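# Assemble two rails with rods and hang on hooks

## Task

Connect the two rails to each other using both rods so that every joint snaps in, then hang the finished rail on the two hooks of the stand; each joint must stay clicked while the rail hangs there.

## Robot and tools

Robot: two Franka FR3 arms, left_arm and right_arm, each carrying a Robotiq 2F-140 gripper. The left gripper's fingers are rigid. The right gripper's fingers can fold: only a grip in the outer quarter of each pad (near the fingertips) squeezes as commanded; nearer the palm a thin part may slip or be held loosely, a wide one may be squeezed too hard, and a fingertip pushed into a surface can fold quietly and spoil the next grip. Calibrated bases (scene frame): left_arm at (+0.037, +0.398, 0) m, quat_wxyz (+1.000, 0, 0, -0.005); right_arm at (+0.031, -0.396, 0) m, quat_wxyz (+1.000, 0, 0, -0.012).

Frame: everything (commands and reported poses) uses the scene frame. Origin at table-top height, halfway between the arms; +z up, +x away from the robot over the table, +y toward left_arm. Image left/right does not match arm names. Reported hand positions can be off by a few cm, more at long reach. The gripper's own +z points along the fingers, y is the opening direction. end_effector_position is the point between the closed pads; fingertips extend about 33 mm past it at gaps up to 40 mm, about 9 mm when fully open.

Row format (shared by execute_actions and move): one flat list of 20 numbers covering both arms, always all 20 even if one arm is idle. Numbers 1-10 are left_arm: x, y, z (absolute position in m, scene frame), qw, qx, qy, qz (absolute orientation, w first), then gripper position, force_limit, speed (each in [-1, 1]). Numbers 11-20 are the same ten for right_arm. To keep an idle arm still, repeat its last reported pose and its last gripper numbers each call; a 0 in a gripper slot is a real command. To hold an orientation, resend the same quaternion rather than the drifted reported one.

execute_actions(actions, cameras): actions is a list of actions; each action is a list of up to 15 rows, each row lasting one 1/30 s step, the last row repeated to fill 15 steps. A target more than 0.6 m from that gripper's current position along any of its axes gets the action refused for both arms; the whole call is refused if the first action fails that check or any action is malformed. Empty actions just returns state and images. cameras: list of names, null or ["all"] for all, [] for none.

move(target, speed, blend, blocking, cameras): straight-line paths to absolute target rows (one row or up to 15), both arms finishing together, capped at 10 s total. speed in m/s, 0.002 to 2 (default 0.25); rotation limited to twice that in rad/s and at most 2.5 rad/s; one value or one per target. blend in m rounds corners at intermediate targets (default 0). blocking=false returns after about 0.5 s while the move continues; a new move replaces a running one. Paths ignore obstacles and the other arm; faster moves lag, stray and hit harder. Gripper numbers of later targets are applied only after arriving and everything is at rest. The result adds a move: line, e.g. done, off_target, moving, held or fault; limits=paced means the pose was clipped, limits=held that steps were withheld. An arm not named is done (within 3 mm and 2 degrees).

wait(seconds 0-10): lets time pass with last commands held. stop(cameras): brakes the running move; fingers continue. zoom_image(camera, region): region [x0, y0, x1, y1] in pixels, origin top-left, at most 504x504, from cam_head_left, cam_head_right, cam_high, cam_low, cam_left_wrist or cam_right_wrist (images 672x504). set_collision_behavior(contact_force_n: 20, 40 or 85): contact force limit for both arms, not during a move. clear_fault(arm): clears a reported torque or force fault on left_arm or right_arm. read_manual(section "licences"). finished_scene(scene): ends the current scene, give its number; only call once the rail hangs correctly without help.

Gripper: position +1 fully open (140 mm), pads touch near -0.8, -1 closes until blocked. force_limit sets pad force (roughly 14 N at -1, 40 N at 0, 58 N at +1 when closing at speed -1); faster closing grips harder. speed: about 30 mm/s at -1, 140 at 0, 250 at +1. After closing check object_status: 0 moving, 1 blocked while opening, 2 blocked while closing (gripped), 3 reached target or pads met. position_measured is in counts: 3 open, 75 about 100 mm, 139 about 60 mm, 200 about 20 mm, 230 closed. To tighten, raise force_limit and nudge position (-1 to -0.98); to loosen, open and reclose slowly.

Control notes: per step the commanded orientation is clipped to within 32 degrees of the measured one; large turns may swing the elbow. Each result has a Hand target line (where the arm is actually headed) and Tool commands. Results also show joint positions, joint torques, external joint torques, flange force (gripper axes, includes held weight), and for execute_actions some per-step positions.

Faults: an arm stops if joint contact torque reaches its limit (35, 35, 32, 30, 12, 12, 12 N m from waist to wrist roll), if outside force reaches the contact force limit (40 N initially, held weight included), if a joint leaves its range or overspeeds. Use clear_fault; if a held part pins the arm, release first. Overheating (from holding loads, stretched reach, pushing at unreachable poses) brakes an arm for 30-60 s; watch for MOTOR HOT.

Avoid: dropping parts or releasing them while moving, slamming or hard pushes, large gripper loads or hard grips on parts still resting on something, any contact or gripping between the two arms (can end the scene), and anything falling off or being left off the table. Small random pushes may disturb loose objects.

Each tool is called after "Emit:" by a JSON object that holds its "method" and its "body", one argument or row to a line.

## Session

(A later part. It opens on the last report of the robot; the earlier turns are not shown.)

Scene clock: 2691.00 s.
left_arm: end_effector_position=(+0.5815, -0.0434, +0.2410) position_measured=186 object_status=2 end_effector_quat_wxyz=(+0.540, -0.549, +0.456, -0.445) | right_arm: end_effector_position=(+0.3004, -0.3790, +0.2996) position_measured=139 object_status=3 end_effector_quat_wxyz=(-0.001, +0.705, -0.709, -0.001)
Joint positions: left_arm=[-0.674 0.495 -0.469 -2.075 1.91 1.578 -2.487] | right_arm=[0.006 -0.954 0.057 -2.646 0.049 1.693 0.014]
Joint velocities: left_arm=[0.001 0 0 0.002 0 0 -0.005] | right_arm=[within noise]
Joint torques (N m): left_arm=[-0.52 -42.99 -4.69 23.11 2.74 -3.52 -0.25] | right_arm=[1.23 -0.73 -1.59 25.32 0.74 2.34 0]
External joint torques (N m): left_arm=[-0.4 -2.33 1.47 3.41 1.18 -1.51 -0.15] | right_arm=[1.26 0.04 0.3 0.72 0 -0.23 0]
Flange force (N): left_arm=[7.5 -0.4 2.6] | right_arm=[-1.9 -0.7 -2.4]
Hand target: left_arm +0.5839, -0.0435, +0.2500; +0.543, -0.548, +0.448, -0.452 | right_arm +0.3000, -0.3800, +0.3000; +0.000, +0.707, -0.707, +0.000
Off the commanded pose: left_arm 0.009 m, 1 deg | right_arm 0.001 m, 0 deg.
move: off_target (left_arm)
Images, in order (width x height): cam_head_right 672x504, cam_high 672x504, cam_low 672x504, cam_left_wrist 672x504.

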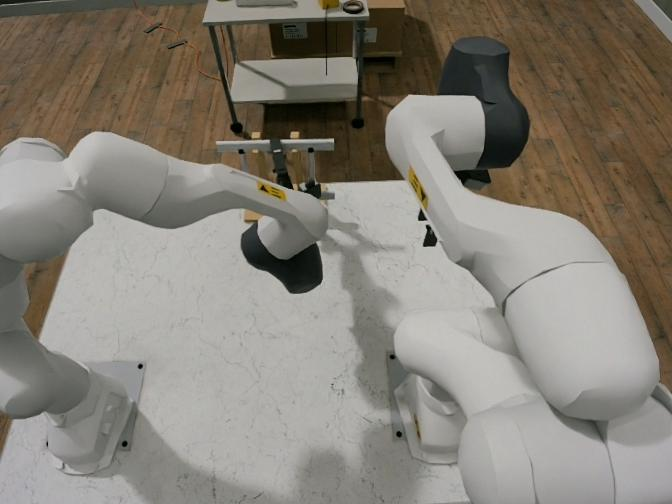

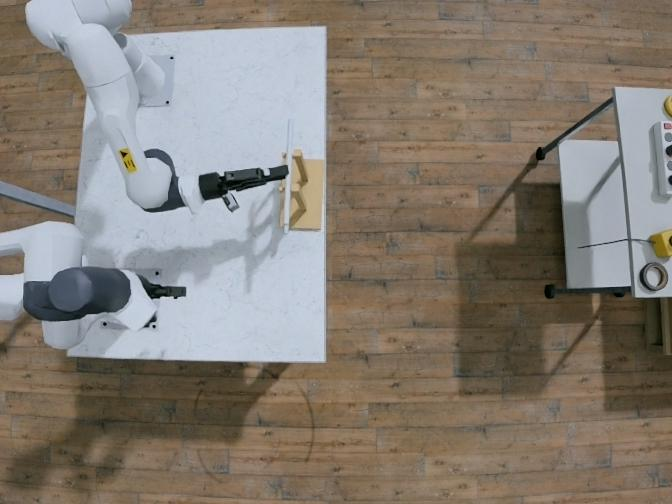

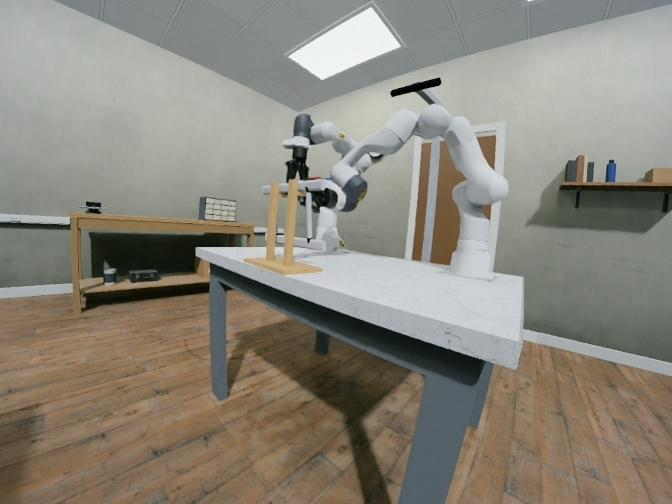

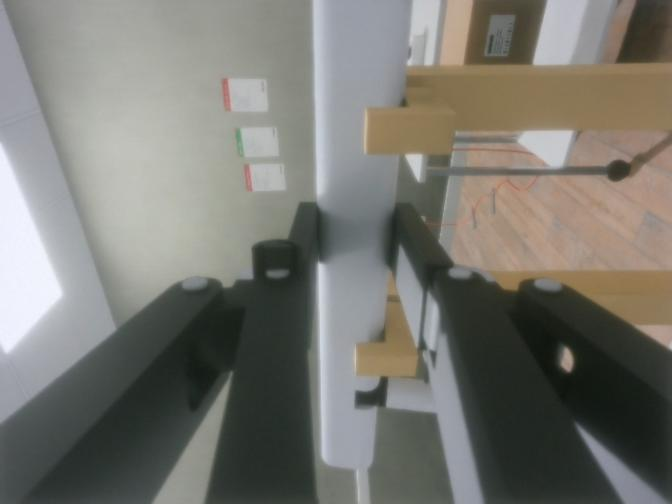

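Emit:
{"method": "move", "body": {
  "target": [
    [0.5825,-0.0435,0.243,0.5432,-0.5480,0.4478,-0.4518,-1,-0.05,-1,0.30,-0.38,0.30,0,0.7071,-0.7071,0,-0.08,-0.05,0]
  ],
  "speed": [0.015],
  "cameras": ["cam_high","cam_low","cam_left_wrist"]
}}

Emit:
{"method": "zoom_image", "body": {
  "camera": "cam_high",
  "region": [220, 110, 340, 240]
}}

Emit:
{"method": "zoom_image", "body": {
  "camera": "cam_low",
  "region": [255, 160, 345, 230]
}}

Emit:
{"method": "zoom_image", "body": {
  "camera": "cam_left_wrist",
  "region": [300, 60, 500, 420]
}}

Scene clock: 2703.80 s.
left_arm: end_effector_position=(+0.5814, -0.0434, +0.2406) position_measured=186 object_status=2 end_effector_quat_wxyz=(+0.543, -0.548, +0.452, -0.448) | right_arm: end_effector_position=(+0.3004, -0.3790, +0.2996) position_measured=139 object_status=3 end_effector_quat_wxyz=(-0.001, +0.705, -0.709, -0.001)
Joint positions: left_arm=[-0.681 0.504 -0.464 -2.071 1.916 1.563 -2.496] | right_arm=[0.006 -0.954 0.057 -2.646 0.049 1.693 0.014]
Joint velocities: left_arm=[-0.001 0.001 -0.001 0 0.003 -0.002 -0.005] | right_arm=[within noise]
Joint torques (N m): left_arm=[-0.37 -40.77 -5.01 21.41 1.92 -2.44 -0.37] | right_arm=[1.26 -0.75 -1.61 25.3 0.74 2.35 0.02]
External joint torques (N m): left_arm=[-0.23 0.07 1.19 1.82 0.35 -0.4 -0.27] | right_arm=[1.28 0.03 0.26 0.67 0 -0.24 0.02]
Flange force (N): left_arm=[6.5 2.7 2.4] | right_arm=[-1.9 -0.6 -2.3]
Hand target: left_arm +0.5825, -0.0435, +0.2430; +0.543, -0.548, +0.448, -0.452 | right_arm +0.3000, -0.3800, +0.3000; +0.000, +0.707, -0.707, +0.000
Off the commanded pose: left_arm 0.003 m, 1 deg | right_arm 0.001 m, 0 deg.
move: done
Images, in order (width x height): cam_high 672x504, cam_low 672x504, cam_left_wrist 672x504.

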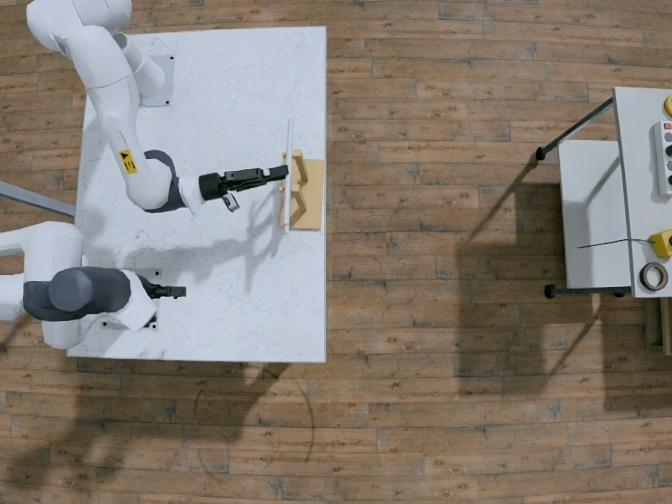

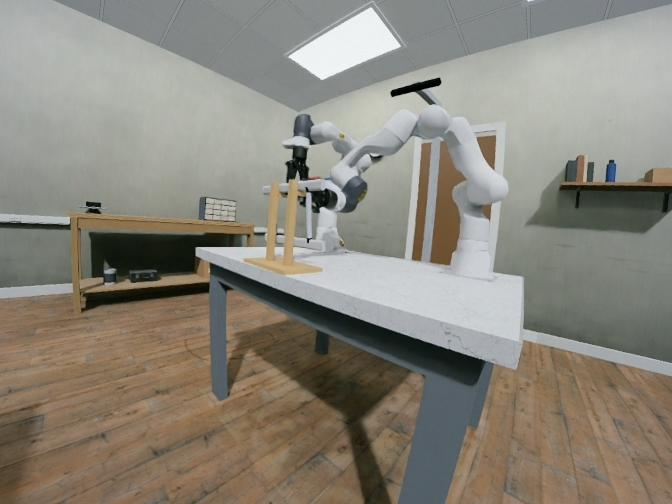

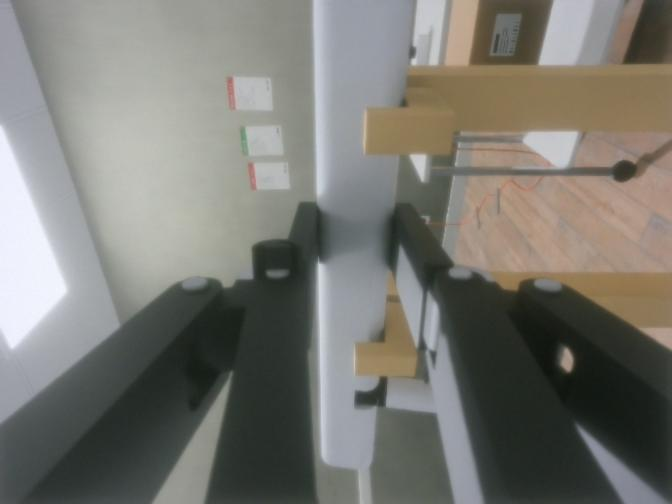

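Scaled by 3.877 from the camera's 672x504 image, which has a finer 960x720 frame.

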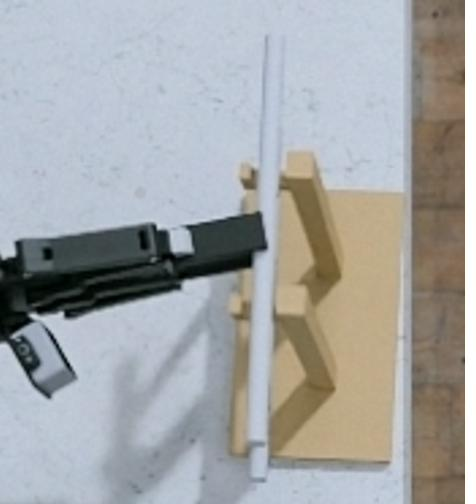

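Scaled by 5.600 from the camera's 672x504 image, which has a finer 960x720 frame.

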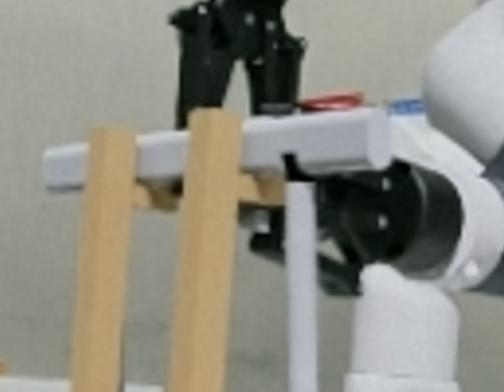

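Scaled by 1.400 from the camera's 672x504 image, which has a finer 960x720 frame.

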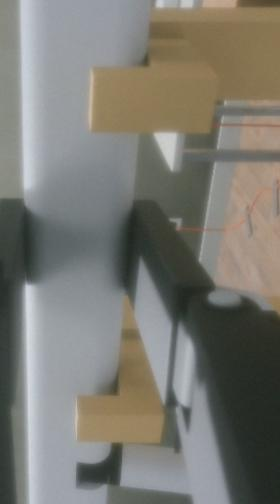

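Emit:
{"method": "move", "body": {
  "target": [
    [0.5825,-0.0435,0.2415,0.5432,-0.5480,0.4478,-0.4518,-1,-0.05,-1,0.30,-0.38,0.30,0,0.7071,-0.7071,0,-0.08,-0.05,0],
    [0.5825,-0.0435,0.2415,0.5432,-0.5480,0.4478,-0.4518,-0.2,-0.05,-1,0.30,-0.38,0.30,0,0.7071,-0.7071,0,-0.08,-0.05,0]
  ],
  "speed": [0.015,0.015],
  "cameras": ["cam_high","cam_low","cam_left_wrist"]
}}

Emit:
{"method": "zoom_image", "body": {
  "camera": "cam_high",
  "region": [220, 110, 340, 240]
}}

Emit:
{"method": "zoom_image", "body": {
  "camera": "cam_low",
  "region": [255, 160, 345, 230]
}}

Emit:
{"method": "zoom_image", "body": {
  "camera": "cam_left_wrist",
  "region": [300, 60, 500, 420]
}}

Scene clock: 2719.30 s.
left_arm: end_effector_position=(+0.5818, -0.0437, +0.2410) position_measured=154 object_status=0 end_effector_quat_wxyz=(+0.543, -0.548, +0.450, -0.450) | right_arm: end_effector_position=(+0.3004, -0.3790, +0.2996) position_measured=139 object_status=3 end_effector_quat_wxyz=(-0.001, +0.705, -0.709, -0.001)
Joint positions: left_arm=[-0.682 0.507 -0.464 -2.069 1.918 1.559 -2.502] | right_arm=[0.006 -0.954 0.057 -2.646 0.049 1.693 0.014]
Joint velocities: within noise
Joint torques (N m): left_arm=[-0.02 -39.87 -5.24 20.66 1.71 -2.2 -0.24] | right_arm=[1.27 -0.75 -1.63 25.28 0.75 2.34 -0.03]
External joint torques (N m): left_arm=[-0.23 1.07 0.7 1.03 0.16 -0.12 -0.14] | right_arm=[1.26 0.02 0.22 0.66 0 -0.24 -0.03]
Flange force (N): left_arm=[6.0 3.8 1.9] | right_arm=[-1.7 -0.5 -2.3]
Hand target: left_arm +0.5825, -0.0435, +0.2415; +0.543, -0.548, +0.448, -0.452 | right_arm +0.3000, -0.3800, +0.3000; +0.000, +0.707, -0.707, +0.000
Off the commanded pose: left_arm 0.001 m, 0 deg | right_arm 0.001 m, 0 deg.
move: done
Images, in order (width x height): cam_high 672x504, cam_low 672x504, cam_left_wrist 672x504.

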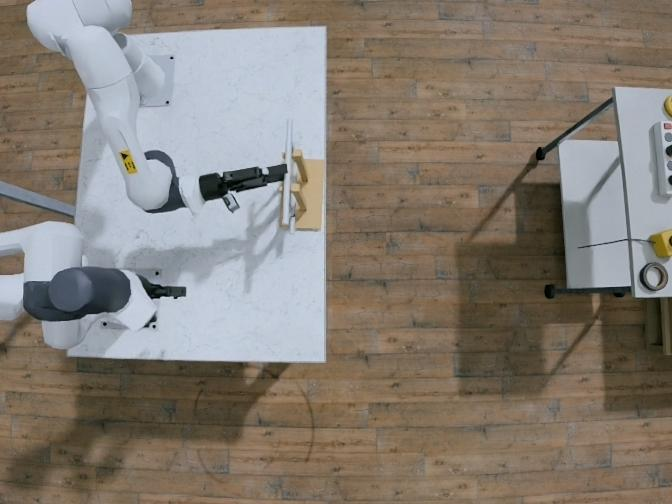

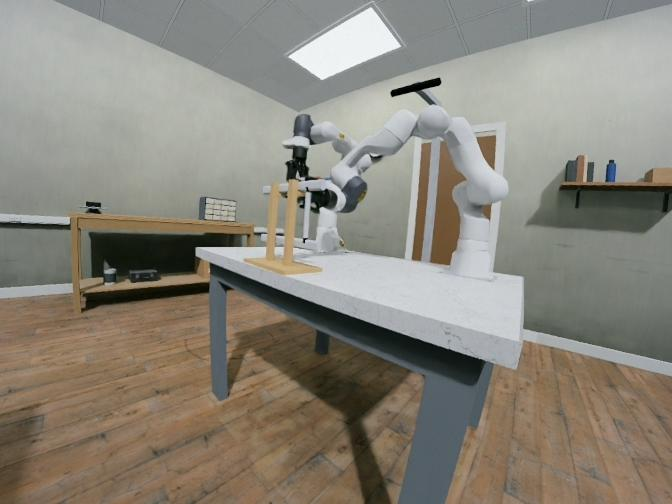

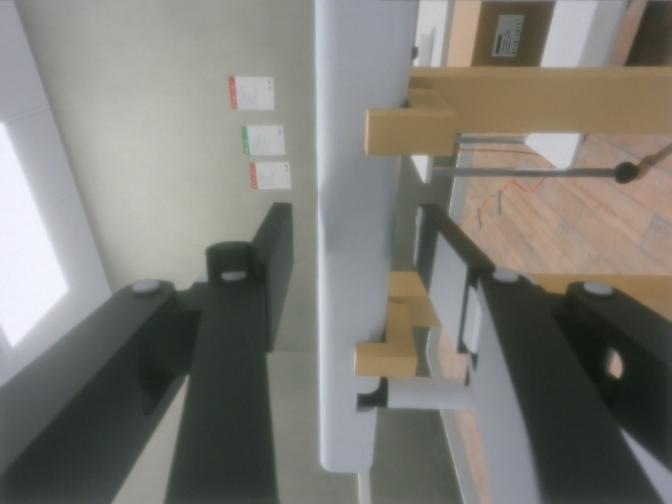

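Scaled by 3.877 from the camera's 672x504 image, which has a finer 960x720 frame.

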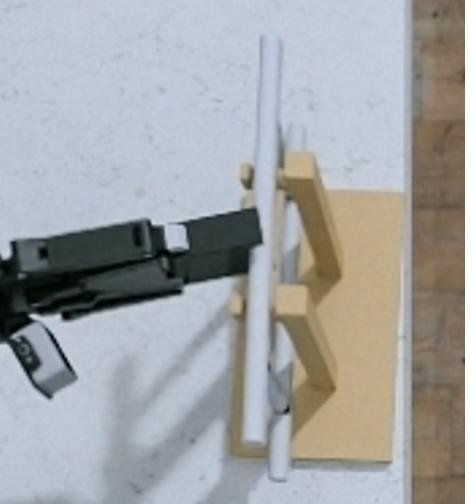

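Scaled by 5.600 from the camera's 672x504 image, which has a finer 960x720 frame.

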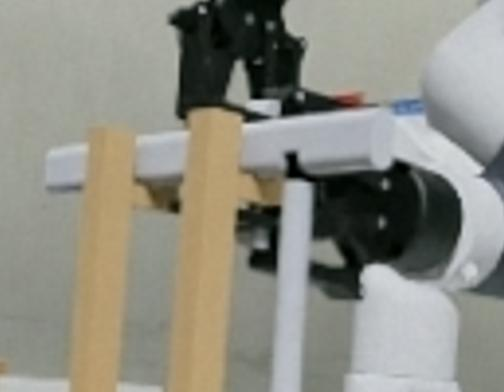

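Scaled by 1.400 from the camera's 672x504 image, which has a finer 960x720 frame.

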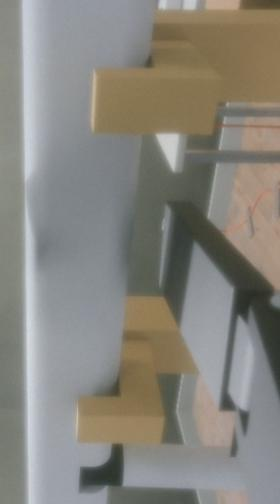

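Emit:
{"method": "move", "body": {
  "target": [
    [0.5335,-0.0530,0.2415,0.5432,-0.5480,0.4478,-0.4518,-0.2,-0.05,-1,0.30,-0.38,0.30,0,0.7071,-0.7071,0,-0.08,-0.05,0],
    [0.40,-0.075,0.25,0.5432,-0.5480,0.4478,-0.4518,-0.2,-0.05,-1,0.30,-0.38,0.30,0,0.7071,-0.7071,0,-0.08,-0.05,0]
  ],
  "speed": [0.04,0.12],
  "blend": [0.01,0]
}}

Emit:
{"method": "zoom_image", "body": {
  "camera": "cam_high",
  "region": [220, 110, 340, 240]
}}

Emit:
{"method": "zoom_image", "body": {
  "camera": "cam_low",
  "region": [235, 160, 375, 280]
}}

Emit:
{"method": "zoom_image", "body": {
  "camera": "cam_left_wrist",
  "region": [168, 0, 672, 504]
}}

Scene clock: 2734.67 s.
left_arm: end_effector_position=(+0.3997, -0.0762, +0.2503) position_measured=154 object_status=3 end_effector_quat_wxyz=(+0.543, -0.546, +0.450, -0.452) | right_arm: end_effector_position=(+0.3005, -0.3790, +0.2996) position_measured=139 object_status=3 end_effector_quat_wxyz=(-0.001, +0.705, -0.709, -0.001)
Joint positions: left_arm=[-0.912 0.481 -0.616 -2.132 1.643 1.294 -2.543] | right_arm=[0.006 -0.954 0.057 -2.646 0.049 1.693 0.014]
Joint velocities: left_arm=[-0.001 0.001 -0.001 0.002 -0.001 -0.005 -0.001] | right_arm=[within noise]
Joint torques (N m): left_arm=[-0.12 -36.13 -6.38 19.44 1.58 -2.27 -0.29] | right_arm=[1.23 -0.72 -1.63 25.33 0.75 2.36 0.02]
External joint torques (N m): left_arm=[0.06 1.2 0.88 1.1 -0.43 -0.16 -0.19] | right_arm=[1.21 0.05 0.2 0.71 0 -0.22 0.02]
Flange force (N): left_arm=[6.3 4.2 -1.2] | right_arm=[-1.7 -0.8 -2.4]
Hand target: left_arm +0.4000, -0.0750, +0.2500; +0.543, -0.548, +0.448, -0.452 | right_arm +0.3000, -0.3800, +0.3000; +0.000, +0.707, -0.707, +0.000
Off the commanded pose: left_arm 0.001 m, 0 deg | right_arm 0.001 m, 0 deg.
move: done

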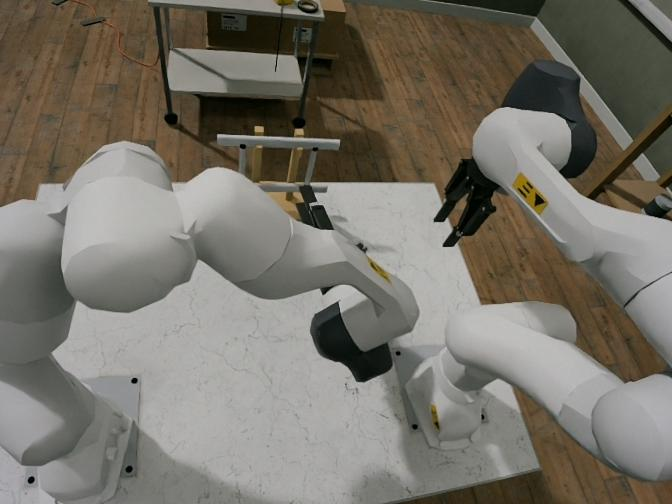

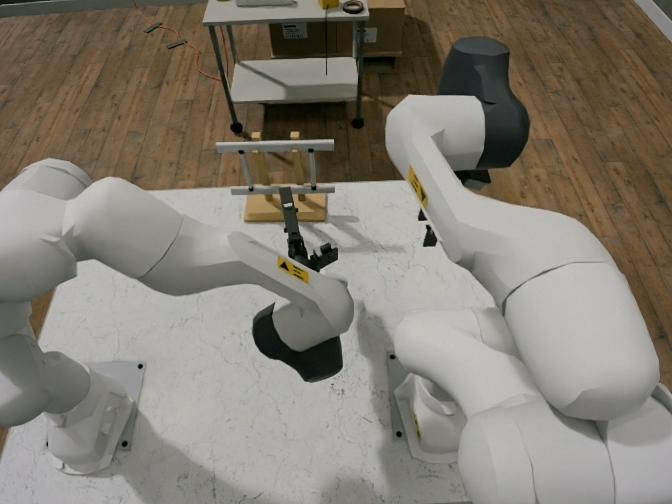

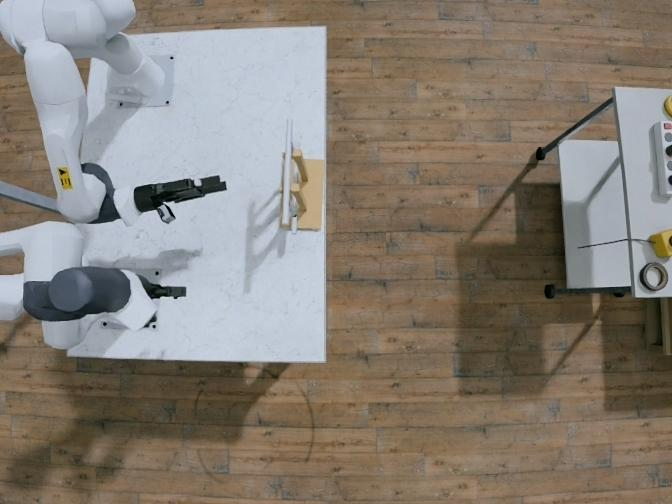

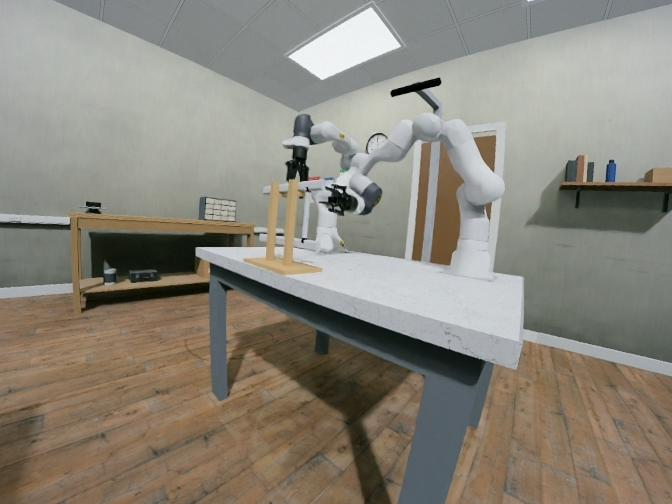

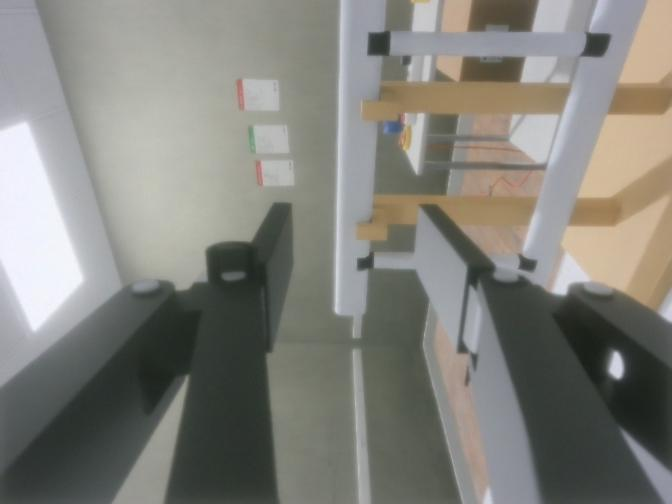

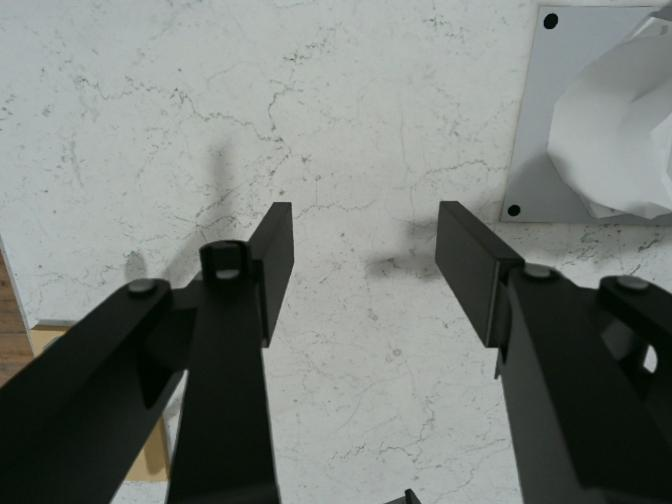

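Scaled by 3.877 from the camera's 672x504 image, which has a finer 960x720 frame.

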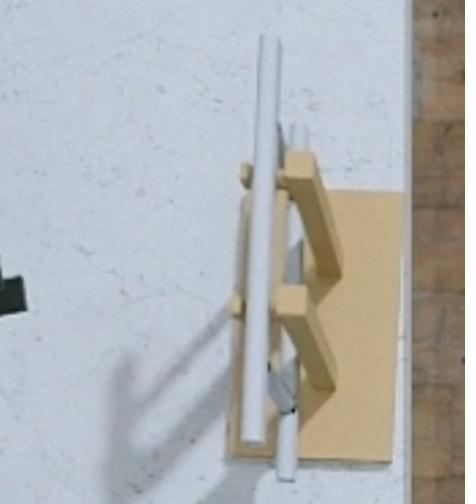

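Scaled by 3.600 from the camera's 672x504 image, which has a finer 960x720 frame.

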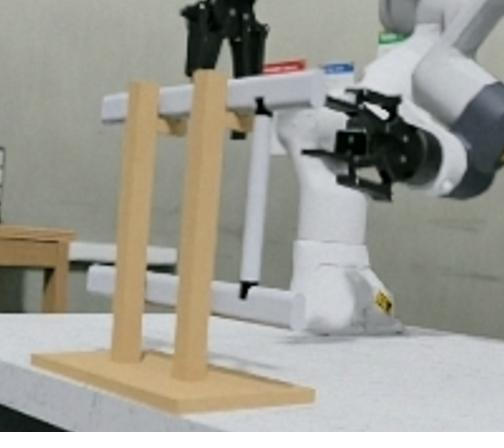

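Scaled by 1.000.

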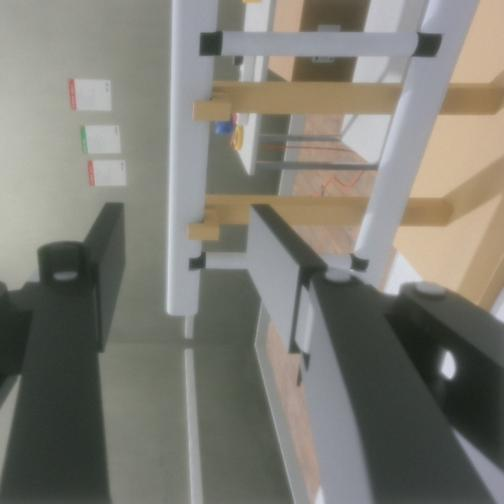

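Emit:
{"method": "zoom_image", "body": {
  "camera": "cam_left_wrist",
  "region": [330, 0, 630, 90]
}}

Emit:
{"method": "zoom_image", "body": {
  "camera": "cam_left_wrist",
  "region": [340, 220, 560, 300]
}}

Emit:
{"method": "wait", "body": {
  "seconds": 1.5,
  "cameras": ["cam_high", "cam_left_wrist"]
}}

Scaled by 1.680 from the camera's 672x504 image, which has a finer 960x720 frame.

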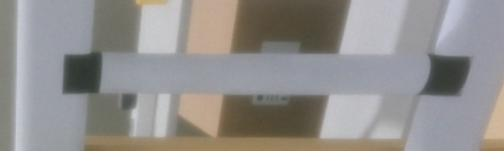

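Scaled by 2.291 from the camera's 672x504 image, which has a finer 960x720 frame.

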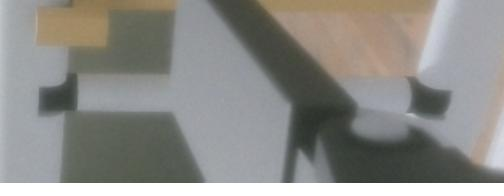

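Scene clock: 2740.27 s.
left_arm: end_effector_position=(+0.3998, -0.0760, +0.2505) position_measured=154 object_status=3 end_effector_quat_wxyz=(+0.543, -0.547, +0.449, -0.452) | right_arm: end_effector_position=(+0.3005, -0.3790, +0.2996) position_measured=139 object_status=3 end_effector_quat_wxyz=(-0.001, +0.705, -0.709, -0.001)
Joint positions: left_arm=[-0.912 0.481 -0.616 -2.131 1.643 1.293 -2.544] | right_arm=[0.006 -0.954 0.057 -2.646 0.049 1.693 0.014]
Joint velocities: within noise
Joint torques (N m): left_arm=[-0.09 -36.24 -6.38 19.22 1.64 -2.23 -0.29] | right_arm=[1.24 -0.73 -1.6 25.29 0.74 2.36 0]
External joint torques (N m): left_arm=[-0.19 1.08 0.64 0.88 -0.36 -0.09 -0.19] | right_arm=[1.23 0.07 0.24 0.72 0 -0.21 0]
Flange force (N): left_arm=[5.4 3.7 -1.4] | right_arm=[-1.8 -0.9 -2.4]
Hand target: left_arm +0.4000, -0.0750, +0.2500; +0.543, -0.548, +0.448, -0.452 | right_arm +0.3000, -0.3800, +0.3000; +0.000, +0.707, -0.707, +0.000
Tool commands: left_gripper/position=-0.2 left_gripper/force_limit=-0.05 left_gripper/speed=-1.0 right_gripper/position=-0.08 right_gripper/force_limit=-0.05 right_gripper/speed=+0.0
Off the commanded pose: left_arm 0.001 m, 0 deg | right_arm 0.001 m, 0 deg.
wait: 1.50 s; at rest from the start
Images, in order (width x height): cam_high 672x504, cam_left_wrist 672x504.

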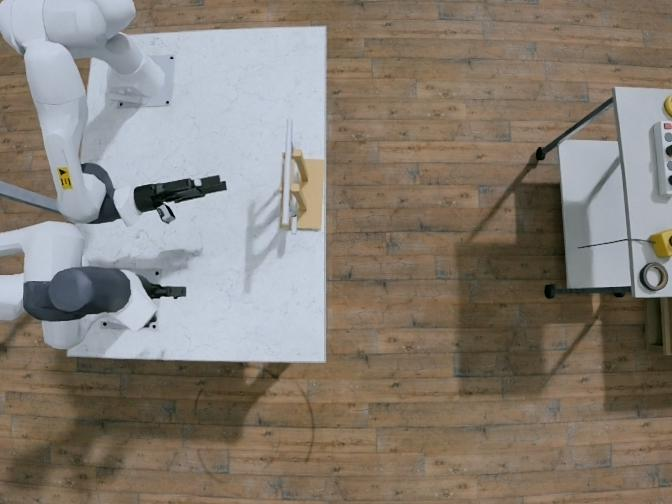

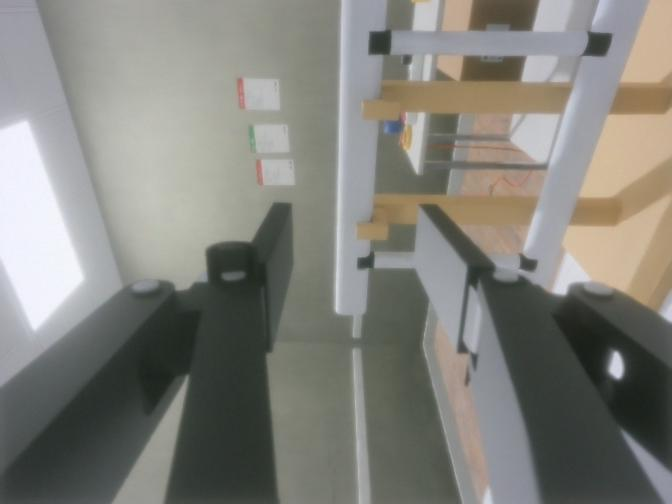

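Emit:
{"method": "finished_scene", "body": {
  "scene": 1
}}

The scene is finished: the task was done.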